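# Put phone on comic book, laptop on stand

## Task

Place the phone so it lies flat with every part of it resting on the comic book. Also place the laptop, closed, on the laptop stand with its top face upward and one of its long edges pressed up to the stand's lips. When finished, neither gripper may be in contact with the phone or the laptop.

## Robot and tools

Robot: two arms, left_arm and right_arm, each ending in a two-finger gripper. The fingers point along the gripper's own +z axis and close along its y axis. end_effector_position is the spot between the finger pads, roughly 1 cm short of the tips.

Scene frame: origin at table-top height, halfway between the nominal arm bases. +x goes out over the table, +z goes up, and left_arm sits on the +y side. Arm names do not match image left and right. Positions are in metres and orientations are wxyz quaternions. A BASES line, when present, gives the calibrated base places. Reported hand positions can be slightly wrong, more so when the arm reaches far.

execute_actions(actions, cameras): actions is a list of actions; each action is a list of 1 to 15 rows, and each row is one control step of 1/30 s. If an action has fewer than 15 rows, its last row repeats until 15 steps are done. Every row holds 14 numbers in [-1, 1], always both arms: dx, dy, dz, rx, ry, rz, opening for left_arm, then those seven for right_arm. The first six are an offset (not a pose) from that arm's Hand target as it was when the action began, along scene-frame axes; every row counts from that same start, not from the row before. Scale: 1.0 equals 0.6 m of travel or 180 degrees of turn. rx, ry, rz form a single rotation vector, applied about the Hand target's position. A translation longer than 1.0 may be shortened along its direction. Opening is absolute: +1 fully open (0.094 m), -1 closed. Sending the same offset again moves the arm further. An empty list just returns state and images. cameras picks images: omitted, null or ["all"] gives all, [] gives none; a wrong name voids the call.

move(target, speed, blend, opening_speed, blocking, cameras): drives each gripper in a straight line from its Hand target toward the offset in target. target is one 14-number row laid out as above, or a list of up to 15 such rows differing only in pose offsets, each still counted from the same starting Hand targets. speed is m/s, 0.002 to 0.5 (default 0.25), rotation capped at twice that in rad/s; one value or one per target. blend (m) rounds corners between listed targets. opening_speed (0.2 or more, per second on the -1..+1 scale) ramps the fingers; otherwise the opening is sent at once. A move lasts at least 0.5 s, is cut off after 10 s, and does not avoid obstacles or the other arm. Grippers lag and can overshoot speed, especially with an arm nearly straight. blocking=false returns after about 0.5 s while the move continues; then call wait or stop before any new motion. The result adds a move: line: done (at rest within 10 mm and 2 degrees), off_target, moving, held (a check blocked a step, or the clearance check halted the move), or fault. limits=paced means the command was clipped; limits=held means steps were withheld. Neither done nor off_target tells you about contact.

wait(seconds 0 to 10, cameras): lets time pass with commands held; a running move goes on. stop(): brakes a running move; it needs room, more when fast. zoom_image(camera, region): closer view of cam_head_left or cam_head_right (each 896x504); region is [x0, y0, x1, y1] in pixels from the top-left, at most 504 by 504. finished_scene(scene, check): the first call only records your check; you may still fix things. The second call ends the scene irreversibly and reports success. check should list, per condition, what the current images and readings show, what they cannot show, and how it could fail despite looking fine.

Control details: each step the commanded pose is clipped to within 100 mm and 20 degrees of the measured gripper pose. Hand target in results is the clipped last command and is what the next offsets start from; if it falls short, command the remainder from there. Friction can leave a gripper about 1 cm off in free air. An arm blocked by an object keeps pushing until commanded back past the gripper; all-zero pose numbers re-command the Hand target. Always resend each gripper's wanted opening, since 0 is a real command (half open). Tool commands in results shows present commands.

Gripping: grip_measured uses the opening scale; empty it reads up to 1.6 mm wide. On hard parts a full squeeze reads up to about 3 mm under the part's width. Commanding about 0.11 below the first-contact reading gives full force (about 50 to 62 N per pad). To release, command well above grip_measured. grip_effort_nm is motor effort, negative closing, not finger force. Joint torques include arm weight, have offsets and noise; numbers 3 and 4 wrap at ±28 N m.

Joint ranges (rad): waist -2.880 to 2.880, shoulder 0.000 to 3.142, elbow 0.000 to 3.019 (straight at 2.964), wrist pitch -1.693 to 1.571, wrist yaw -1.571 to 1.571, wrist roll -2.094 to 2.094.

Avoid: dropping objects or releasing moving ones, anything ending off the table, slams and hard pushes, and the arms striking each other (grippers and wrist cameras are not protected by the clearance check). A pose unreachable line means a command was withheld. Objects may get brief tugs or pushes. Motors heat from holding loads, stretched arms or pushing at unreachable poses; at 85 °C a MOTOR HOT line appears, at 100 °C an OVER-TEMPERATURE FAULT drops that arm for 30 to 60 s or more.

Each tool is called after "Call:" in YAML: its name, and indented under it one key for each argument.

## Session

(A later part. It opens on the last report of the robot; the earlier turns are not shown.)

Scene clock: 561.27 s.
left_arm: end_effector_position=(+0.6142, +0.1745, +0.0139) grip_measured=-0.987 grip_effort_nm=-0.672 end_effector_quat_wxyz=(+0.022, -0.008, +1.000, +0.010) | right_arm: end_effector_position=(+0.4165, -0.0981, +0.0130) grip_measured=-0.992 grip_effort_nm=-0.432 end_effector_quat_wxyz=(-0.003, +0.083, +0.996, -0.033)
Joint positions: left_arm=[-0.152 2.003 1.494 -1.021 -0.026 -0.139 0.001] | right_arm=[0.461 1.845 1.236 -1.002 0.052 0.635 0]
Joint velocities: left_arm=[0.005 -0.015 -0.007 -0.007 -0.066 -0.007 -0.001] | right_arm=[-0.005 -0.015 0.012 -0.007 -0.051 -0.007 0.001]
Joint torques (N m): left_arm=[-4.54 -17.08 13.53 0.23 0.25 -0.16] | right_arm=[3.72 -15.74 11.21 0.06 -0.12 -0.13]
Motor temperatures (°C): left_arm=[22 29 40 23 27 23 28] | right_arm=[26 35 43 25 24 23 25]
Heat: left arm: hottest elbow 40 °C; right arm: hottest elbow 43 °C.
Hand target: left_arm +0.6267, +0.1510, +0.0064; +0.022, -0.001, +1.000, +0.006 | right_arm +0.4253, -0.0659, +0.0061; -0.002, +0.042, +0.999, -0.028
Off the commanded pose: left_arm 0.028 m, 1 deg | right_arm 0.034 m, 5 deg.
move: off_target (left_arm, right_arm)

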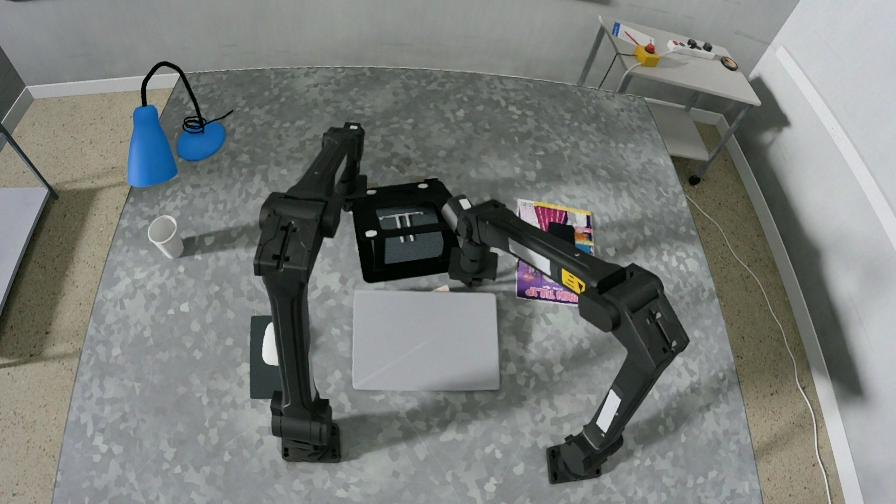

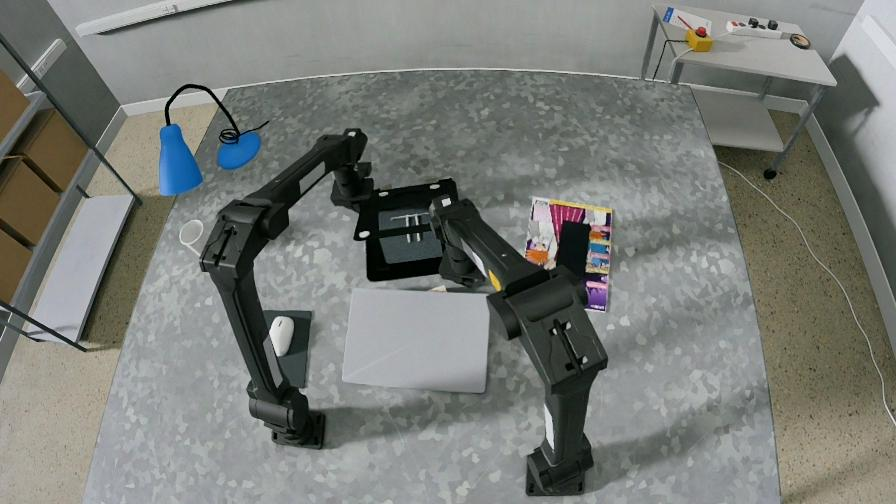

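Call:
move:
  target:
    - [0,0,0,0,0,0,-1, 0.0,-0.14,0.01,0,0,0,-1]
    - [0,0,0,0,0,0,-1, 0.08,-0.14,0.01,0,0,0,-1]
    - [0,0,0,0,0,0,-1, 0.08,0.0,0.01,0,0,0,-1]
  speed: 0.08

Call:
zoom_image:
  camera: "cam_head_left"
  region: [330, 130, 582, 300]

Scene clock: 567.30 s.
left_arm: end_effector_position=(+0.6146, +0.1748, +0.0140) grip_measured=-0.987 grip_effort_nm=-0.672 end_effector_quat_wxyz=(+0.022, -0.010, +1.000, +0.011) | right_arm: end_effector_position=(+0.4546, -0.1100, +0.0168) grip_measured=-0.992 grip_effort_nm=-0.432 end_effector_quat_wxyz=(-0.015, +0.072, +0.997, -0.038)
Joint positions: left_arm=[-0.152 2.004 1.495 -1.021 -0.028 -0.142 0.001] | right_arm=[0.408 1.918 1.362 -1.078 0.053 0.56 0]
Joint velocities: left_arm=[-0.015 0.005 0.007 0.002 0.022 0.007 0] | right_arm=[-0.015 -0.015 -0.007 -0.002 -0.007 -0.037 0]
Joint torques (N m): left_arm=[-3.78 -17.14 13.26 0.36 0.31 -0.2] | right_arm=[4.6 -16.73 13.04 0.42 -0.13 0.09]
Motor temperatures (°C): left_arm=[22 29 41 23 27 23 28] | right_arm=[26 36 43 25 24 23 25]
Heat: left arm: hottest elbow 41 °C; right arm: hottest elbow 43 °C.
Hand target: left_arm +0.6268, +0.1509, +0.0066; +0.022, -0.001, +1.000, +0.006 | right_arm +0.4734, -0.0663, +0.0119; -0.002, +0.042, +0.999, -0.028
Off the commanded pose: left_arm 0.028 m, 1 deg | right_arm 0.048 m, 4 deg.
move: off_target (left_arm, right_arm)

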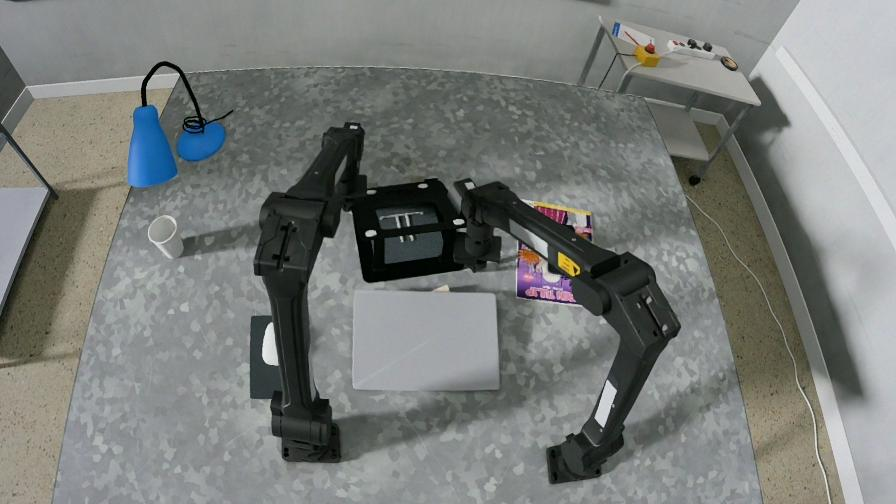

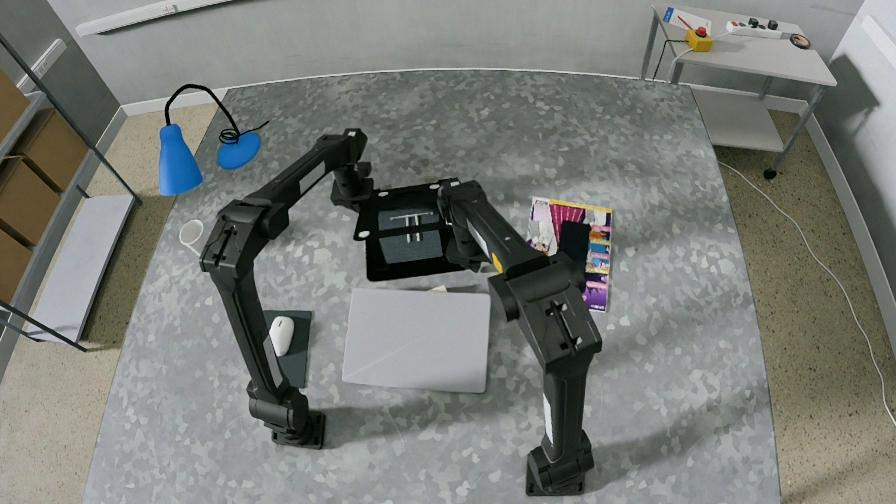

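Scaled by 2.000.

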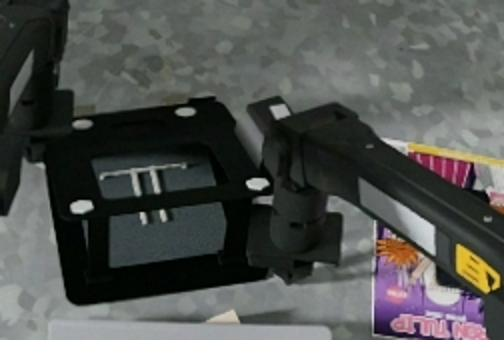

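Call:
move:
  target:
    - [0,0.02,0,0,0,0,-1, -0.03,0.08,0.01,0,0,0,-1]
  speed: 0.08

Call:
zoom_image:
  camera: "cam_head_left"
  region: [330, 130, 582, 300]

Scene clock: 570.77 s.
left_arm: end_effector_position=(+0.6242, +0.1961, +0.0176) grip_measured=-0.987 grip_effort_nm=-0.662 end_effector_quat_wxyz=(+0.031, -0.023, +0.999, +0.017) | right_arm: end_effector_position=(+0.4337, -0.0725, +0.0179) grip_measured=-0.992 grip_effort_nm=-0.432 end_effector_quat_wxyz=(-0.024, +0.080, +0.995, -0.048)
Joint positions: left_arm=[-0.118 2.007 1.511 -1.017 -0.04 -0.135 0.001] | right_arm=[0.491 1.927 1.378 -1.115 0.055 0.66 0]
Joint velocities: left_arm=[-0.005 -0.015 -0.022 0.002 -0.037 -0.081 0] | right_arm=[0.024 0.005 0.002 0.007 -0.051 -0.007 0]
Joint torques (N m): left_arm=[-4.72 -18.32 11.22 0.06 0.78 -0.06] | right_arm=[5.13 -16.91 14.2 0.5 -0.32 0.02]
Motor temperatures (°C): left_arm=[22 29 41 23 27 23 28] | right_arm=[26 36 44 25 24 23 25]
Heat: left arm: hottest elbow 41 °C; right arm: hottest elbow 44 °C.
Hand target: left_arm +0.6269, +0.1628, +0.0063; +0.022, -0.001, +1.000, +0.006 | right_arm +0.4558, -0.0180, +0.0172; -0.002, +0.042, +0.999, -0.028
Off the commanded pose: left_arm 0.035 m, 3 deg | right_arm 0.058 m, 6 deg.
move: off_target (left_arm, right_arm)

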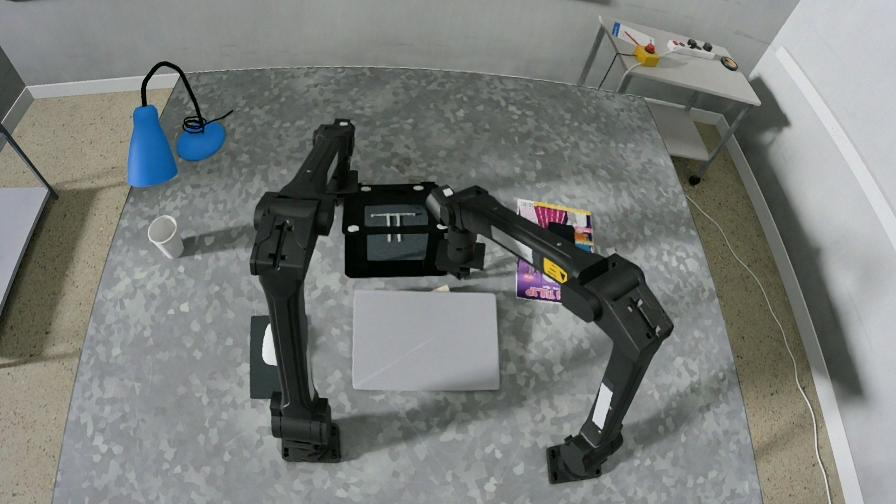

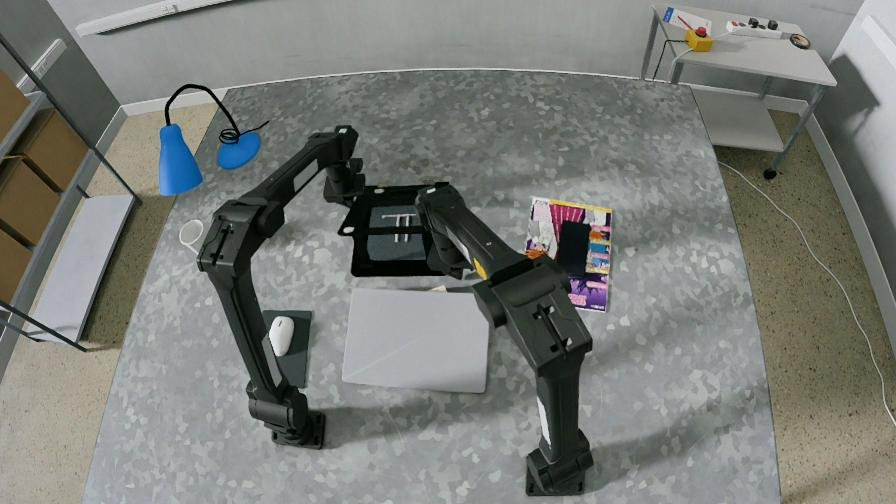

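Scaled by 2.000.

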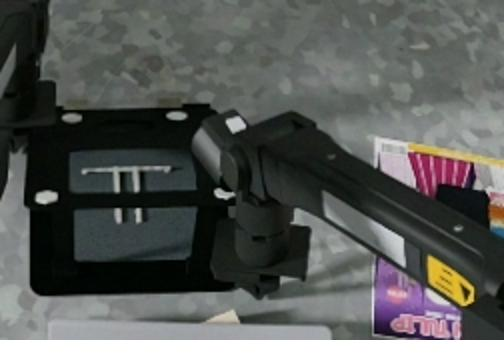

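Call:
move:
  target:
    - [0,0.12,0.0,0,0,0,-1, 0,-0.16,0.0,0,0,0,-1]
    - [-0.05,0.18,0.02,0,0,0,-1, -0.05,-0.24,0.02,0,0,0,-1]
  speed: 0.08

Call:
move:
  target:
    - [0,0,0.3,0,0,0,-1, 0,0,0.3,0,0,0,-1]
  speed: 0.15

Call:
zoom_image:
  camera: "cam_head_left"
  region: [330, 130, 582, 300]

Scene clock: 577.80 s.
left_arm: end_effector_position=(+0.6018, +0.2633, +0.0140) grip_measured=-0.987 grip_effort_nm=-0.667 end_effector_quat_wxyz=(+0.016, +0.000, +1.000, +0.006) | right_arm: end_effector_position=(+0.4257, -0.1558, +0.0290) grip_measured=-0.992 grip_effort_nm=-0.432 end_effector_quat_wxyz=(-0.006, +0.041, +0.999, -0.029)
Joint positions: left_arm=[0.005 1.971 1.441 -1.008 -0.011 0.035 0.001] | right_arm=[0.344 1.789 1.204 -1.02 0.049 0.432 0]
Joint velocities: left_arm=[0.005 -0.005 -0.002 -0.002 0.007 -0.007 0.001] | right_arm=[-0.015 -0.015 -0.007 0.002 -0.081 -0.066 -0.001]
Joint torques (N m): left_arm=[0.03 -21.66 7.31 0.94 -0.01 0.1] | right_arm=[-0.21 -19.9 6 0.47 0.14 0.09]
Motor temperatures (°C): left_arm=[22 29 41 23 27 23 28] | right_arm=[26 36 45 25 24 23 25]
Heat: left arm: hottest elbow 41 °C; right arm: hottest elbow 45 °C.
Hand target: left_arm +0.5982, +0.2713, +0.0180; +0.021, -0.001, +1.000, +0.006 | right_arm +0.4247, -0.1616, +0.0315; -0.001, +0.042, +0.999, -0.028
Off the commanded pose: left_arm 0.010 m, 1 deg | right_arm 0.006 m, 1 deg.
move: done

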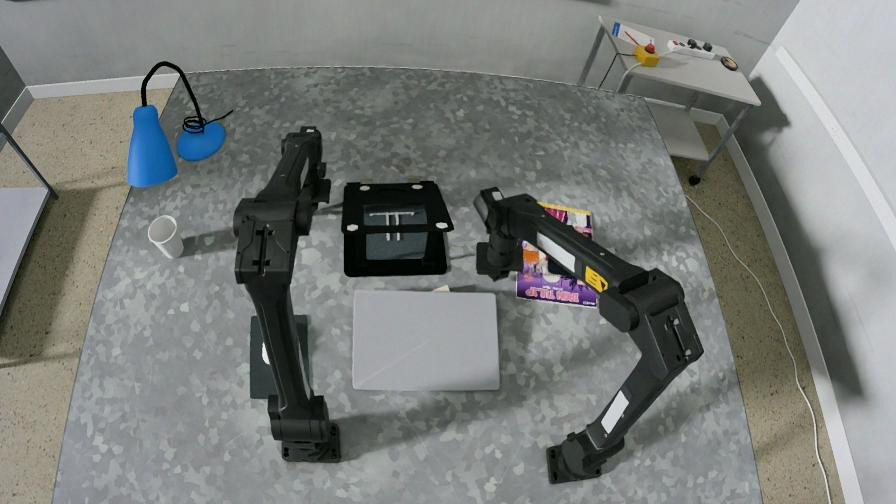

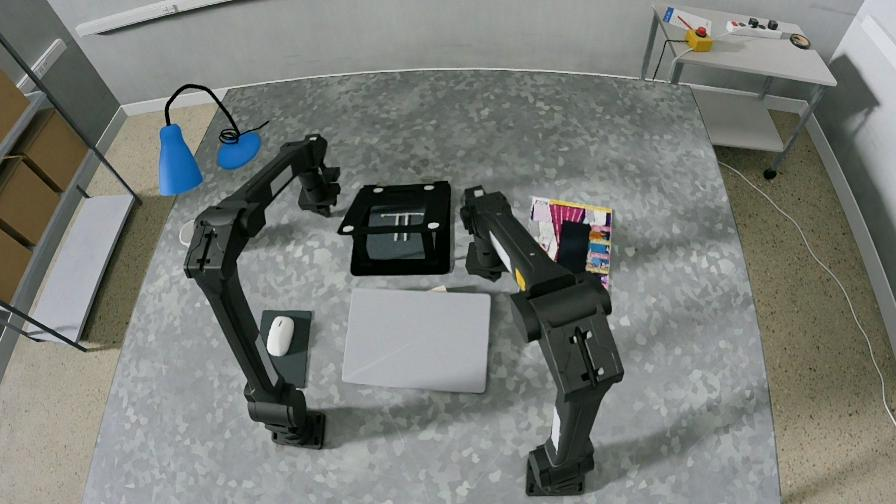

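Scene clock: 579.70 s.
left_arm: end_effector_position=(+0.5810, +0.2639, +0.1620) grip_measured=-0.987 grip_effort_nm=-0.667 end_effector_quat_wxyz=(-0.017, +0.001, +1.000, +0.005) | right_arm: end_effector_position=(+0.4105, -0.1613, +0.1889) grip_measured=-0.992 grip_effort_nm=-0.432 end_effector_quat_wxyz=(-0.024, +0.040, +0.998, -0.037)
Joint positions: left_arm=[0.008 1.823 1.632 -1.414 -0.011 0.039 0.001] | right_arm=[0.344 1.615 1.426 -1.454 0.049 0.431 0]
Joint velocities: left_arm=[0.005 -0.005 0.002 -0.027 -0.007 -0.037 -0.001] | right_arm=[-0.005 -0.005 -0.022 0.002 -0.007 0.022 0]
Joint torques (N m): left_arm=[-0.21 -21.54 16.18 -0.21 -0.03 0.09] | right_arm=[0.21 -17.32 12.51 -0.32 0.14 0.13]
Motor temperatures (°C): left_arm=[22 29 41 23 27 23 28] | right_arm=[26 36 45 25 24 23 25]
Heat: left arm: hottest elbow 41 °C; right arm: hottest elbow 45 °C.
Hand target: left_arm +0.6002, +0.2729, +0.1975; +0.021, -0.001, +1.000, +0.006 | right_arm +0.4258, -0.1586, +0.2117; -0.001, +0.042, +0.999, -0.028
Off the commanded pose: left_arm 0.041 m, 4 deg | right_arm 0.027 m, 3 deg.
move: off_target (left_arm, right_arm)

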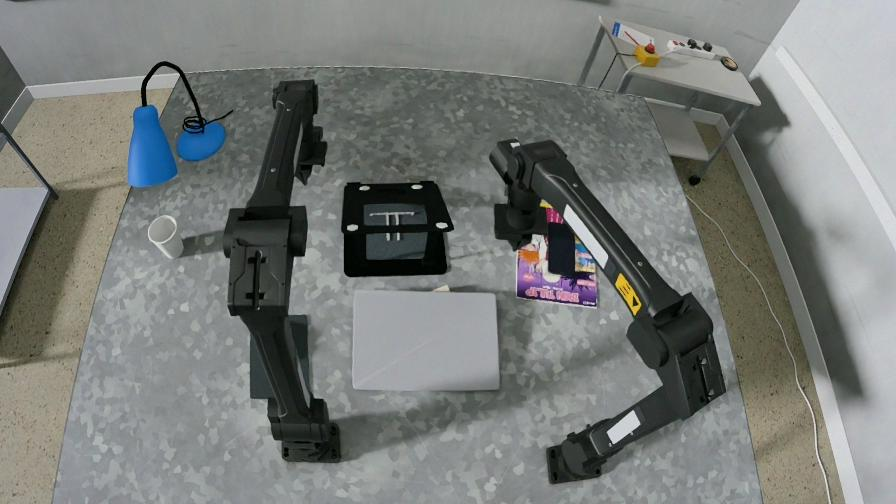

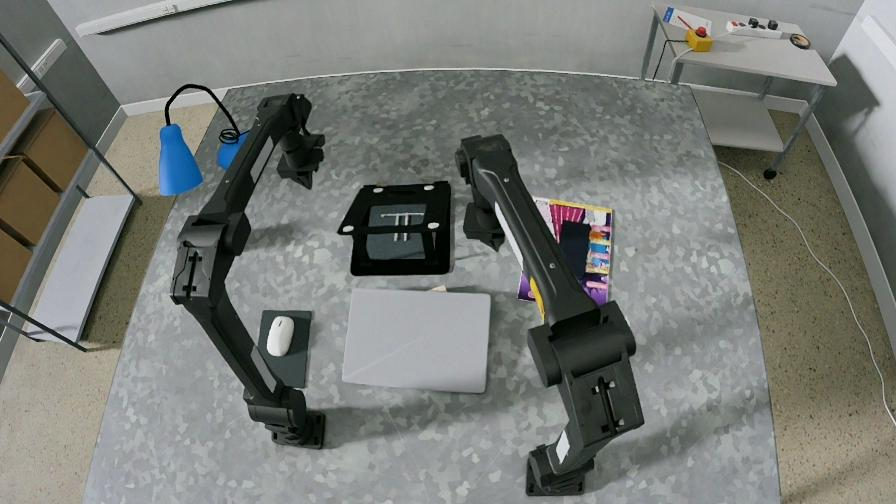

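Scaled by 2.000.

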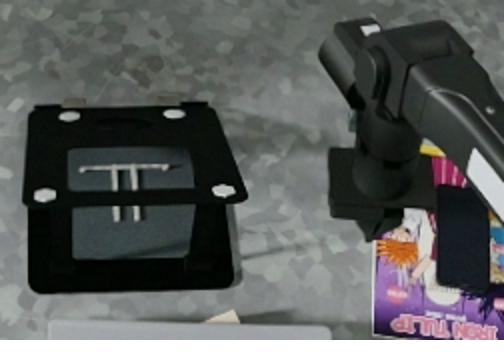

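Call:
move:
  target:
    - [-0.5,0.045,0.02,0,0,0,-1, -0.24,-0.1,0,0,0,0,-1]
    - [-0.55,0.045,0,-0.267,0,0,0.1, -0.26,-0.1,0,0.267,0,0,0.1]
  speed: 0.22
  blend: 0.03

Call:
zoom_image:
  camera: "cam_head_left"
  region: [230, 200, 632, 450]

every target must give the same left_gripper/opening, right_gripper/opening; nothing of the call was run
Scene clock: 590.40 s.
left_arm: end_effector_position=(+0.5810, +0.2639, +0.1620) grip_measured=-0.987 grip_effort_nm=-0.662 end_effector_quat_wxyz=(-0.017, +0.001, +1.000, +0.005) | right_arm: end_effector_position=(+0.4104, -0.1613, +0.1889) grip_measured=-0.992 grip_effort_nm=-0.432 end_effector_quat_wxyz=(-0.024, +0.040, +0.998, -0.037)
Joint positions: left_arm=[0.008 1.823 1.632 -1.414 -0.011 0.039 0.001] | right_arm=[0.344 1.615 1.426 -1.454 0.049 0.431 0]
Joint velocities: left_arm=[-0.005 -0.015 0.012 0.007 0.051 -0.051 -0.001] | right_arm=[-0.005 -0.024 0.002 -0.002 0.037 -0.037 -0.001]
Joint torques (N m): left_arm=[-1.03 -20.78 16.24 -0.17 0.02 0.08] | right_arm=[0.15 -18.02 12.49 -0.31 0.14 0.13]
Motor temperatures (°C): left_arm=[22 29 42 23 27 23 28] | right_arm=[26 36 47 25 24 23 25]
Heat: left arm: hottest elbow 42 °C; right arm: hottest elbow 47 °C.
Hand target: left_arm +0.6002, +0.2729, +0.1975; +0.021, -0.001, +1.000, +0.006 | right_arm +0.4257, -0.1586, +0.2117; -0.001, +0.042, +0.999, -0.028
Tool commands: left_gripper/opening=-1.0 right_gripper/opening=-1.0
Off the commanded pose: left_arm 0.041 m, 4 deg | right_arm 0.027 m, 3 deg.

Scaled by 1.254.

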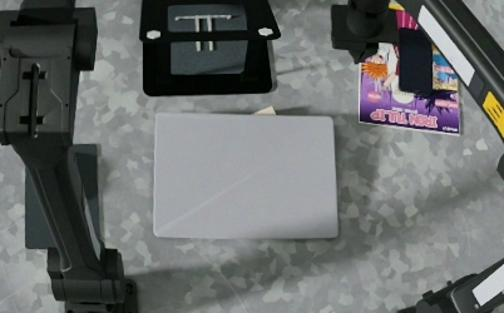

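Call:
move:
  target:
    - [-0.5,0.045,0.02,0,0,0,0.1, -0.24,-0.1,0,0,0,0,0.1]
    - [-0.55,0.045,0,-0.267,0,0,0.1, -0.26,-0.1,0,0.267,0,0,0.1]
  speed: 0.22
  blend: [0.03, 0.0]

Call:
zoom_image:
  camera: "cam_head_left"
  region: [230, 200, 632, 450]

Scene clock: 597.37 s.
left_arm: end_effector_position=(+0.2735, +0.3032, +0.1987) grip_measured=+0.098 grip_effort_nm=0.125 end_effector_quat_wxyz=(+0.054, -0.022, +0.935, -0.351) | right_arm: end_effector_position=(+0.2730, -0.2155, +0.2248) grip_measured=+0.099 grip_effort_nm=0.066 end_effector_quat_wxyz=(+0.005, +0.027, +0.925, +0.380)
Joint positions: left_arm=[0.637 1.189 0.892 -1.669 0.625 0.748 0.052] | right_arm=[-0.086 1.145 0.927 -1.391 -0.778 -0.038 0.052]
Joint velocities: left_arm=[-0.015 -0.024 -0.017 -0.007 0.007 0.037 0] | right_arm=[0.005 -0.005 0.007 0.017 0.007 -0.037 -0.001]
Joint torques (N m): left_arm=[-0.21 -7.12 8.24 -0.72 0.53 0.15] | right_arm=[-0.38 -7.41 7.46 -0.27 -0.5 0.05]
Motor temperatures (°C): left_arm=[22 29 42 23 27 23 28] | right_arm=[26 36 47 25 24 23 25]
Heat: left arm: hottest elbow 42 °C; right arm: hottest elbow 47 °C.
Hand target: left_arm +0.2687, +0.3037, +0.1979; +0.011, -0.009, +0.916, -0.402 | right_arm +0.2697, -0.2188, +0.2153; -0.010, +0.037, +0.924, +0.382
Off the commanded pose: left_arm 0.005 m, 8 deg | right_arm 0.014 m, 3 deg.
joint sent to its limit (left arm) — joint 4 (wrist pitch), lower limit. The joint targets are off in orientation, not in position.
move: off_target (left_arm, right_arm)

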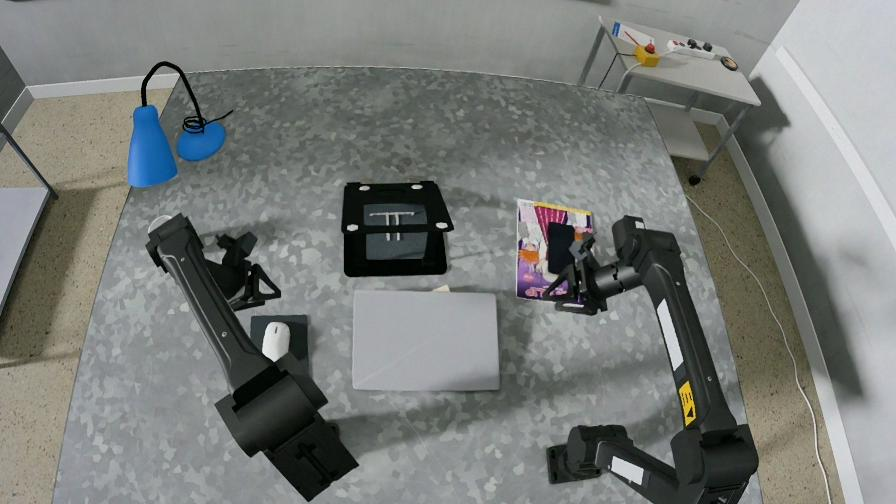

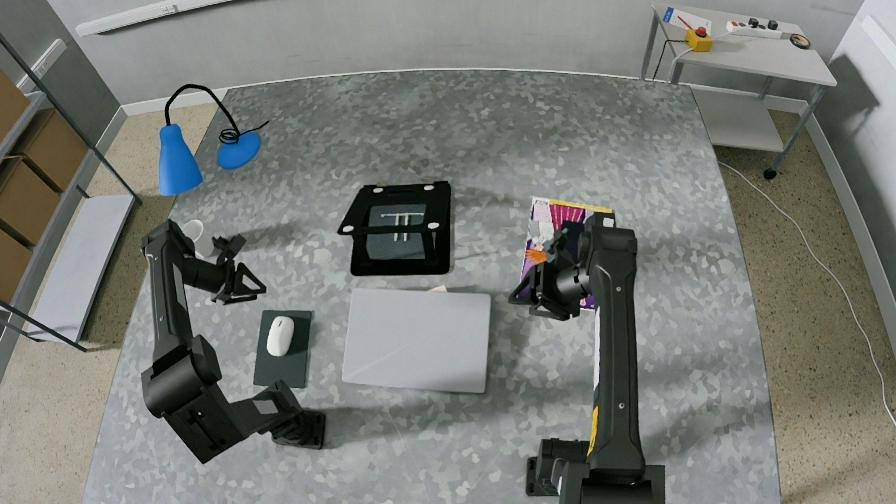

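Scaled by 1.254.

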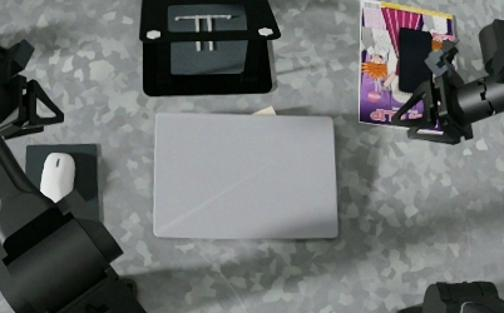

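Call:
move:
  target:
    - [-0.03,-0.11,-0.1,0,0,0,0.1, -0.03,0.04,-0.12,0,0,0,0.1]
    - [-0.03,-0.125,-0.23,0,0,0,0.1, -0.03,0.06,-0.26,0,0,0,0.1]
  speed: 0.15
  blend: 0.02

Call:
zoom_image:
  camera: "cam_head_left"
  region: [230, 200, 632, 450]

Call:
zoom_image:
  camera: "cam_head_right"
  region: [230, 200, 632, 450]

Scene clock: 608.20 s.
left_arm: end_effector_position=(+0.2526, +0.2322, +0.0646) grip_measured=+0.098 grip_effort_nm=0.125 end_effector_quat_wxyz=(+0.019, -0.008, +0.917, -0.397) | right_arm: end_effector_position=(+0.2540, -0.1883, +0.0686) grip_measured=+0.099 grip_effort_nm=0.056 end_effector_quat_wxyz=(+0.003, +0.035, +0.924, +0.382)
Joint positions: left_arm=[0.468 1.33 0.563 -1.23 0.722 0.641 0.052] | right_arm=[0.004 1.293 0.583 -0.806 -0.782 0.106 0.052]
Joint velocities: left_arm=[-0.015 0.005 0.002 -0.007 0.037 0.081 0] | right_arm=[-0.015 0.005 0.012 0.017 -0.007 -0.007 0]
Joint torques (N m): left_arm=[-2.55 -6.3 5.89 -0.12 0.5 -0.08] | right_arm=[1.38 -7.12 5.91 0.66 -0.46 0.16]
Motor temperatures (°C): left_arm=[22 28 41 23 27 23 28] | right_arm=[26 36 46 25 24 23 25]
Heat: left arm: hottest elbow 41 °C; right arm: hottest elbow 46 °C.
Hand target: left_arm +0.2507, +0.2272, +0.0608; +0.011, -0.009, +0.916, -0.401 | right_arm +0.2485, -0.1843, +0.0595; -0.011, +0.037, +0.923, +0.382
Off the commanded pose: left_arm 0.006 m, 1 deg | right_arm 0.011 m, 2 deg.
move: off_target (right_arm)

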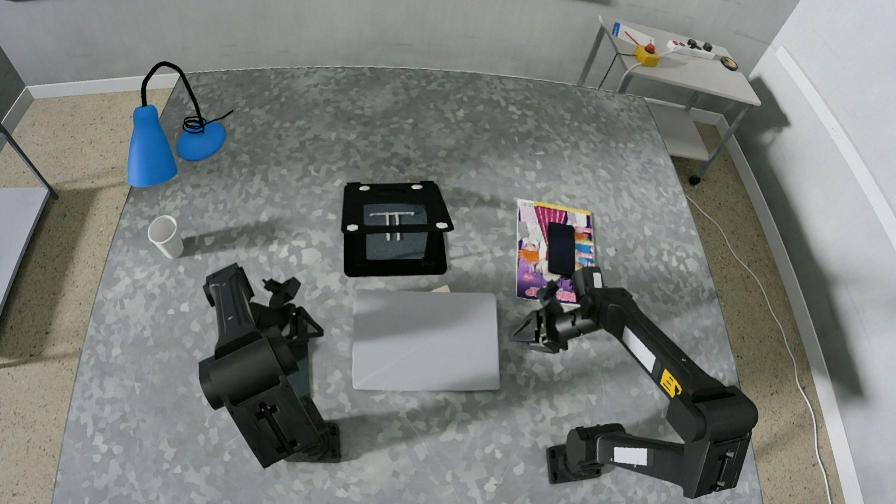

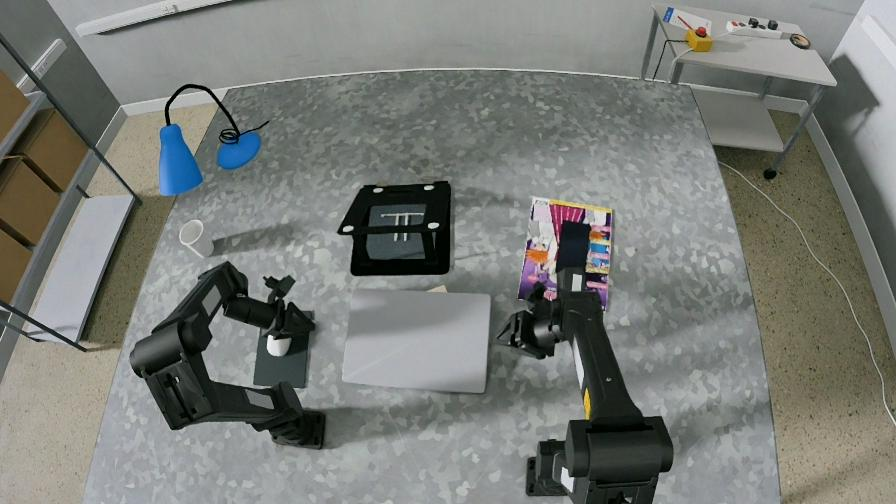

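Scaled by 1.254.

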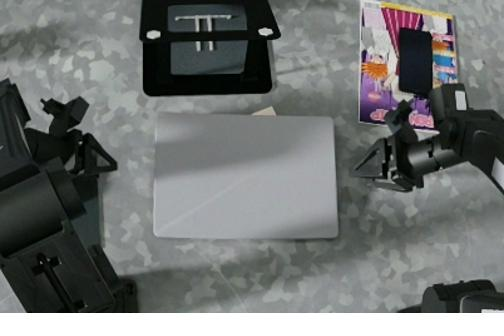

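Scaled by 1.254.

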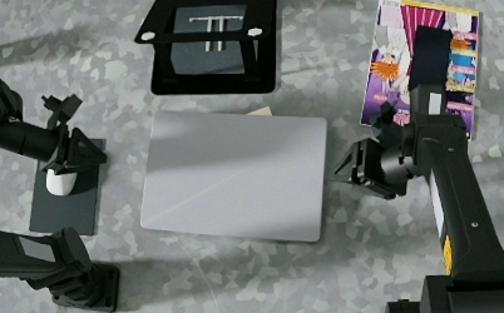

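Call:
move:
  target:
    - [0,0,-0.055,0,0,0,0.1, 0,0.0,-0.065,0,0,0,0.1]
  speed: 0.08
  cameras: []

Call:
move:
  target:
    - [0,-0.115,0,0,0,0,0.1, 0,0.08,0,0,0,0,0.1]
  speed: 0.06

Call:
zoom_image:
  camera: "cam_head_left"
  region: [280, 260, 582, 420]

Call:
zoom_image:
  camera: "cam_head_right"
  region: [280, 260, 582, 420]

Scene clock: 614.70 s.
left_arm: end_effector_position=(+0.2534, +0.2321, +0.0317) grip_measured=+0.098 grip_effort_nm=0.125 end_effector_quat_wxyz=(+0.019, -0.009, +0.917, -0.397) | right_arm: end_effector_position=(+0.2545, -0.1883, +0.0295) grip_measured=+0.099 grip_effort_nm=0.061 end_effector_quat_wxyz=(+0.003, +0.035, +0.924, +0.382)
Joint positions: left_arm=[0.467 1.427 0.53 -1.099 0.722 0.639 0.052] | right_arm=[0.004 1.402 0.539 -0.654 -0.782 0.107 0.052]
Joint velocities: left_arm=[-0.015 0.005 -0.017 0.002 -0.11 0.022 0] | right_arm=[-0.024 0.005 0.007 -0.017 0.022 -0.022 -0.001]
Joint torques (N m): left_arm=[-3.43 -7.36 4.92 0.09 0.52 -0.01] | right_arm=[1.32 -7.82 4.94 0.68 -0.46 0.14]
Motor temperatures (°C): left_arm=[22 28 40 23 27 23 28] | right_arm=[26 36 45 25 24 23 25]
Heat: left arm: hottest elbow 40 °C; right arm: hottest elbow 45 °C.
Hand target: left_arm +0.2508, +0.2268, +0.0281; +0.011, -0.009, +0.916, -0.401 | right_arm +0.2477, -0.1849, +0.0204; -0.011, +0.037, +0.923, +0.382
Off the commanded pose: left_arm 0.007 m, 1 deg | right_arm 0.012 m, 2 deg.
move: off_target (right_arm)
No camera images: "cameras" was empty.

Scene clock: 616.80 s.
left_arm: end_effector_position=(+0.2527, +0.1619, +0.0276) grip_measured=+0.098 grip_effort_nm=0.125 end_effector_quat_wxyz=(+0.009, -0.015, +0.916, -0.402) | right_arm: end_effector_position=(+0.2582, -0.1392, +0.0297) grip_measured=+0.099 grip_effort_nm=0.061 end_effector_quat_wxyz=(+0.000, +0.035, +0.922, +0.387)
Joint positions: left_arm=[0.183 1.322 0.428 -0.862 0.811 0.26 0.052] | right_arm=[0.171 1.402 0.529 -0.484 -0.771 0.341 0.052]
Joint velocities: left_arm=[-0.005 -0.005 0.012 0.002 -0.037 0.007 -0.001] | right_arm=[0.005 0.005 -0.007 -0.007 -0.022 -0.022 0]
Joint torques (N m): left_arm=[-2.02 -7.88 5.23 0.49 0.57 -0.03] | right_arm=[1.67 -9 4.53 0.95 -0.18 0.17]
Motor temperatures (°C): left_arm=[22 28 40 23 27 23 28] | right_arm=[26 36 45 25 24 23 25]
Heat: left arm: hottest elbow 40 °C; right arm: hottest elbow 45 °C.
Hand target: left_arm +0.2509, +0.1583, +0.0288; +0.013, -0.009, +0.916, -0.401 | right_arm +0.2476, -0.1367, +0.0199; -0.012, +0.036, +0.924, +0.382
Off the commanded pose: left_arm 0.005 m, 1 deg | right_arm 0.014 m, 1 deg.
move: off_target (right_arm)

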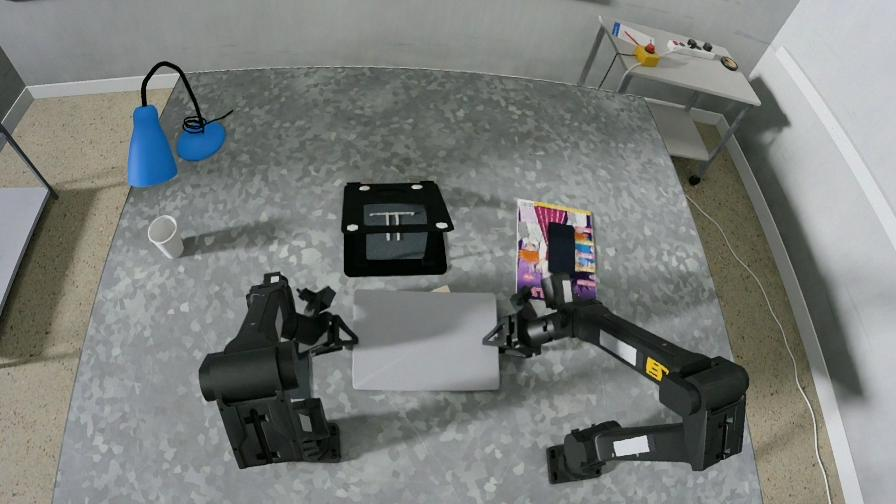

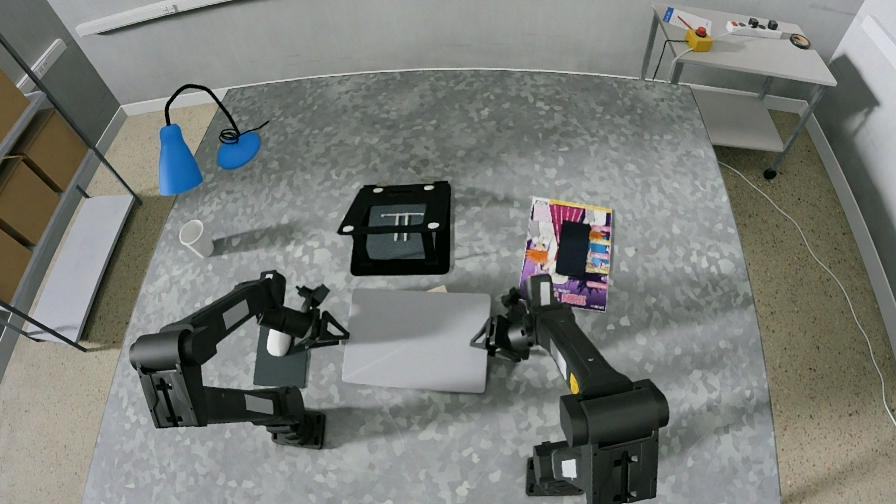

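Scaled by 1.669.

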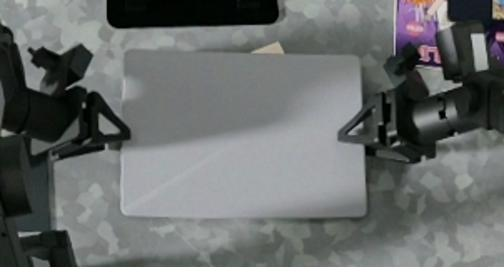

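Scaled by 1.669.

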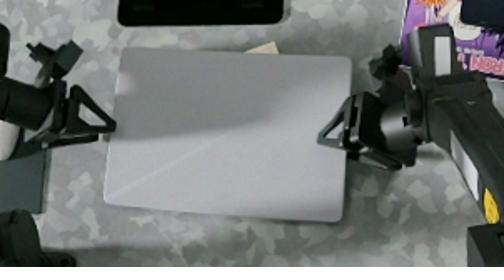

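Call:
move:
  target:
    - [0,-0.085,0,0,0,0,0.1, -0.01,0.03,0.01,0,0,0,0.1]
  speed: 0.05

Call:
zoom_image:
  camera: "cam_head_left"
  region: [280, 260, 582, 420]

Scene clock: 621.57 s.
left_arm: end_effector_position=(+0.2552, +0.1232, +0.0262) grip_measured=+0.099 grip_effort_nm=0.071 end_effector_quat_wxyz=(+0.015, -0.030, +0.921, -0.388) | right_arm: end_effector_position=(+0.2562, -0.1286, +0.0296) grip_measured=+0.099 grip_effort_nm=0.042 end_effector_quat_wxyz=(+0.003, +0.041, +0.925, +0.377)
Joint positions: left_arm=[-0.011 1.236 0.372 -0.651 0.796 -0.071 0.052] | right_arm=[0.219 1.387 0.52 -0.443 -0.737 0.415 0.052]
Joint velocities: left_arm=[-0.005 -0.005 -0.007 0.002 0.037 -0.037 0] | right_arm=[0.005 0.005 0.007 -0.002 -0.051 0.066 0]
Joint torques (N m): left_arm=[-5.54 -6.95 5.93 1.29 1.56 -0.17] | right_arm=[3.02 -9.88 4.56 0.98 -0.78 0.3]
Motor temperatures (°C): left_arm=[22 28 39 23 27 23 28] | right_arm=[26 36 44 25 24 23 25]
Heat: left arm: hottest elbow 39 °C; right arm: hottest elbow 44 °C.
Hand target: left_arm +0.2511, +0.1075, +0.0295; +0.014, -0.010, +0.916, -0.402 | right_arm +0.2416, -0.1186, +0.0256; -0.013, +0.036, +0.924, +0.381
Off the commanded pose: left_arm 0.017 m, 3 deg | right_arm 0.018 m, 2 deg.
move: off_target (left_arm, right_arm)

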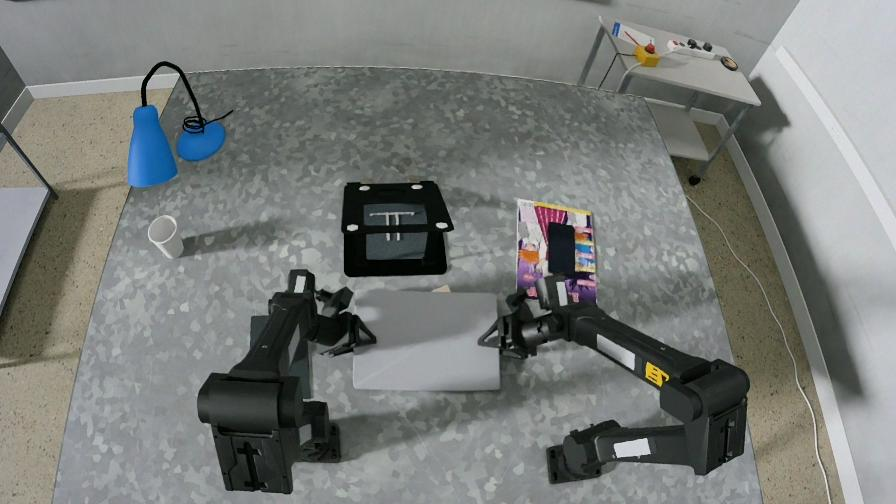

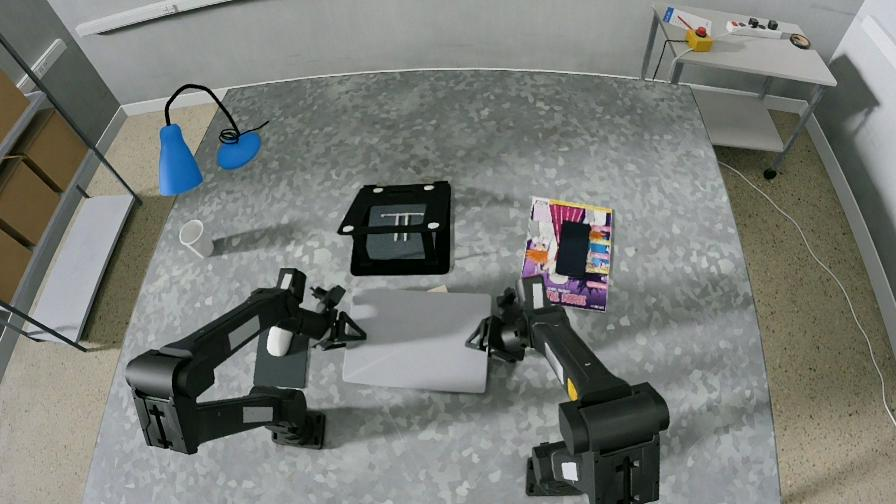

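Scaled by 1.669.

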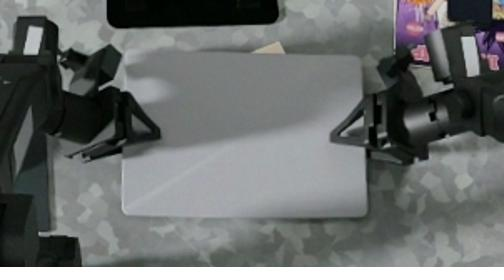

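Call:
move:
  target:
    - [0.0,0.0,0,0,0,0,-0.5, 0.02,0.0,0.0,0,0,0,-0.5]
  speed: 0.05
  opening_speed: 0.6

Call:
zoom_image:
  camera: "cam_head_left"
  region: [280, 260, 582, 420]

Scene clock: 625.27 s.
left_arm: end_effector_position=(+0.2555, +0.1257, +0.0226) grip_measured=-0.280 grip_effort_nm=-0.965 end_effector_quat_wxyz=(+0.022, -0.023, +0.925, -0.378) | right_arm: end_effector_position=(+0.2587, -0.1347, +0.0257) grip_measured=-0.262 grip_effort_nm=-1.018 end_effector_quat_wxyz=(+0.012, +0.034, +0.929, +0.367)
Joint positions: left_arm=[-0.011 1.236 0.367 -0.638 0.775 -0.058 0.034] | right_arm=[0.207 1.391 0.52 -0.445 -0.717 0.381 0.035]
Joint velocities: left_arm=[0.005 0.005 -0.002 0.012 0.022 -0.051 -0.001] | right_arm=[0.015 -0.015 -0.002 0.012 0.022 -0.007 0]
Joint torques (N m): left_arm=[-4.6 -6.71 6.42 0.73 2.32 -0.18] | right_arm=[3.08 -7.82 6.79 0.61 -1.53 0.52]
Motor temperatures (°C): left_arm=[22 28 39 23 28 23 28] | right_arm=[26 36 44 25 24 23 25]
Heat: left arm: hottest elbow 39 °C; right arm: hottest elbow 44 °C.
Hand target: left_arm +0.2511, +0.1075, +0.0294; +0.014, -0.010, +0.916, -0.401 | right_arm +0.2536, -0.1187, +0.0255; -0.013, +0.036, +0.924, +0.382
Off the commanded pose: left_arm 0.020 m, 3 deg | right_arm 0.017 m, 3 deg.
move: off_target (left_arm, right_arm)

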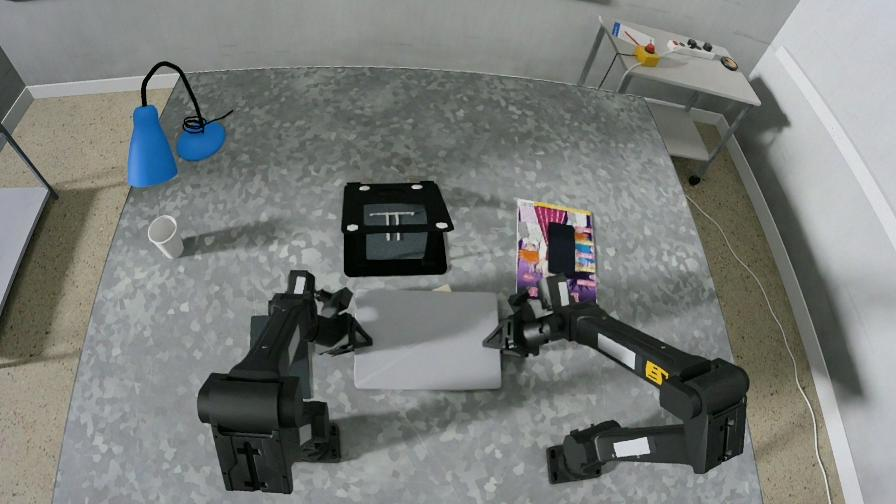

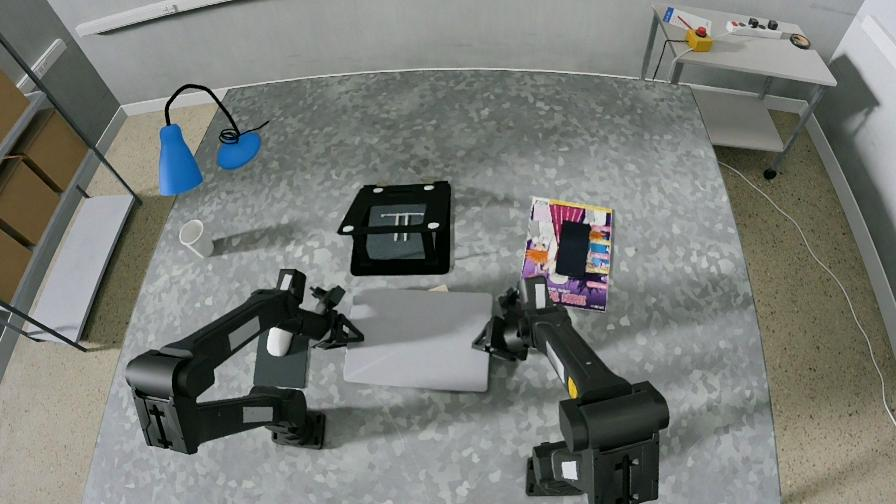

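Scaled by 1.669.

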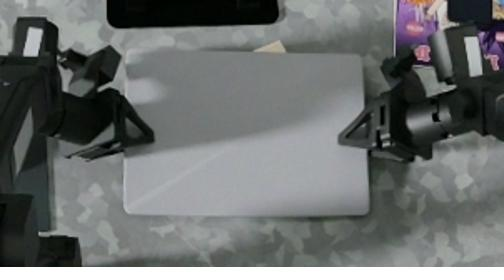

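Call:
move:
  target:
    - [0.02,0.0,0.08,-0.06,0,0,-0.5, 0.02,0.0,0.085,0.06,0,0,-0.5]
  speed: 0.05

Call:
zoom_image:
  camera: "cam_head_left"
  region: [280, 260, 582, 420]

Scene clock: 630.23 s.
left_arm: end_effector_position=(+0.2450, +0.1229, +0.0499) grip_measured=-0.479 grip_effort_nm=-0.979 end_effector_quat_wxyz=(-0.004, -0.042, +0.889, -0.456) | right_arm: end_effector_position=(+0.2499, -0.1445, +0.0427) grip_measured=-0.402 grip_effort_nm=-1.033 end_effector_quat_wxyz=(-0.025, +0.062, +0.899, +0.433)
Joint positions: left_arm=[0.069 1.236 0.387 -0.804 0.945 0.046 0.024] | right_arm=[0.114 1.391 0.52 -0.537 -0.887 0.333 0.028]
Joint velocities: left_arm=[-0.015 -0.015 -0.002 -0.007 -0.037 -0.051 0] | right_arm=[0.005 -0.015 -0.007 0.007 -0.051 0.022 0.001]
Joint torques (N m): left_arm=[-4.54 -7.36 11.43 -0.69 3.15 0.17] | right_arm=[3.9 -12.4 9.68 0.25 -2.67 0.43]
Motor temperatures (°C): left_arm=[22 28 39 23 31 23 28] | right_arm=[26 36 44 25 26 23 26]
Heat: left arm: hottest elbow 39 °C; right arm: hottest elbow 44 °C.
Hand target: left_arm +0.2626, +0.1074, +0.0770; +0.011, -0.010, +0.874, -0.486 | right_arm +0.2663, -0.1185, +0.0766; -0.015, +0.035, +0.884, +0.467
Off the commanded pose: left_arm 0.036 m, 6 deg | right_arm 0.045 m, 5 deg.
move: off_target (left_arm, right_arm)

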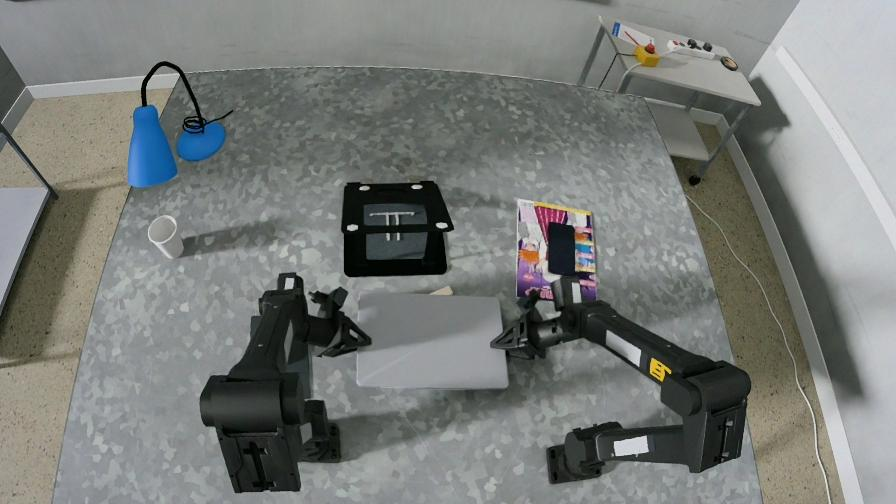

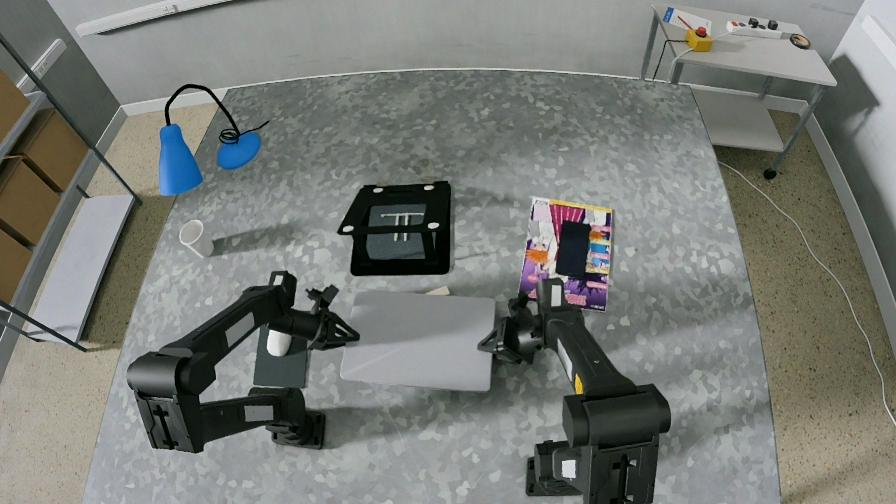

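Scaled by 1.669.

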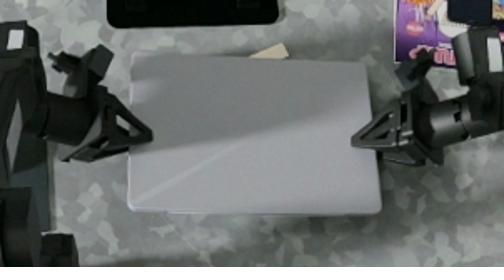

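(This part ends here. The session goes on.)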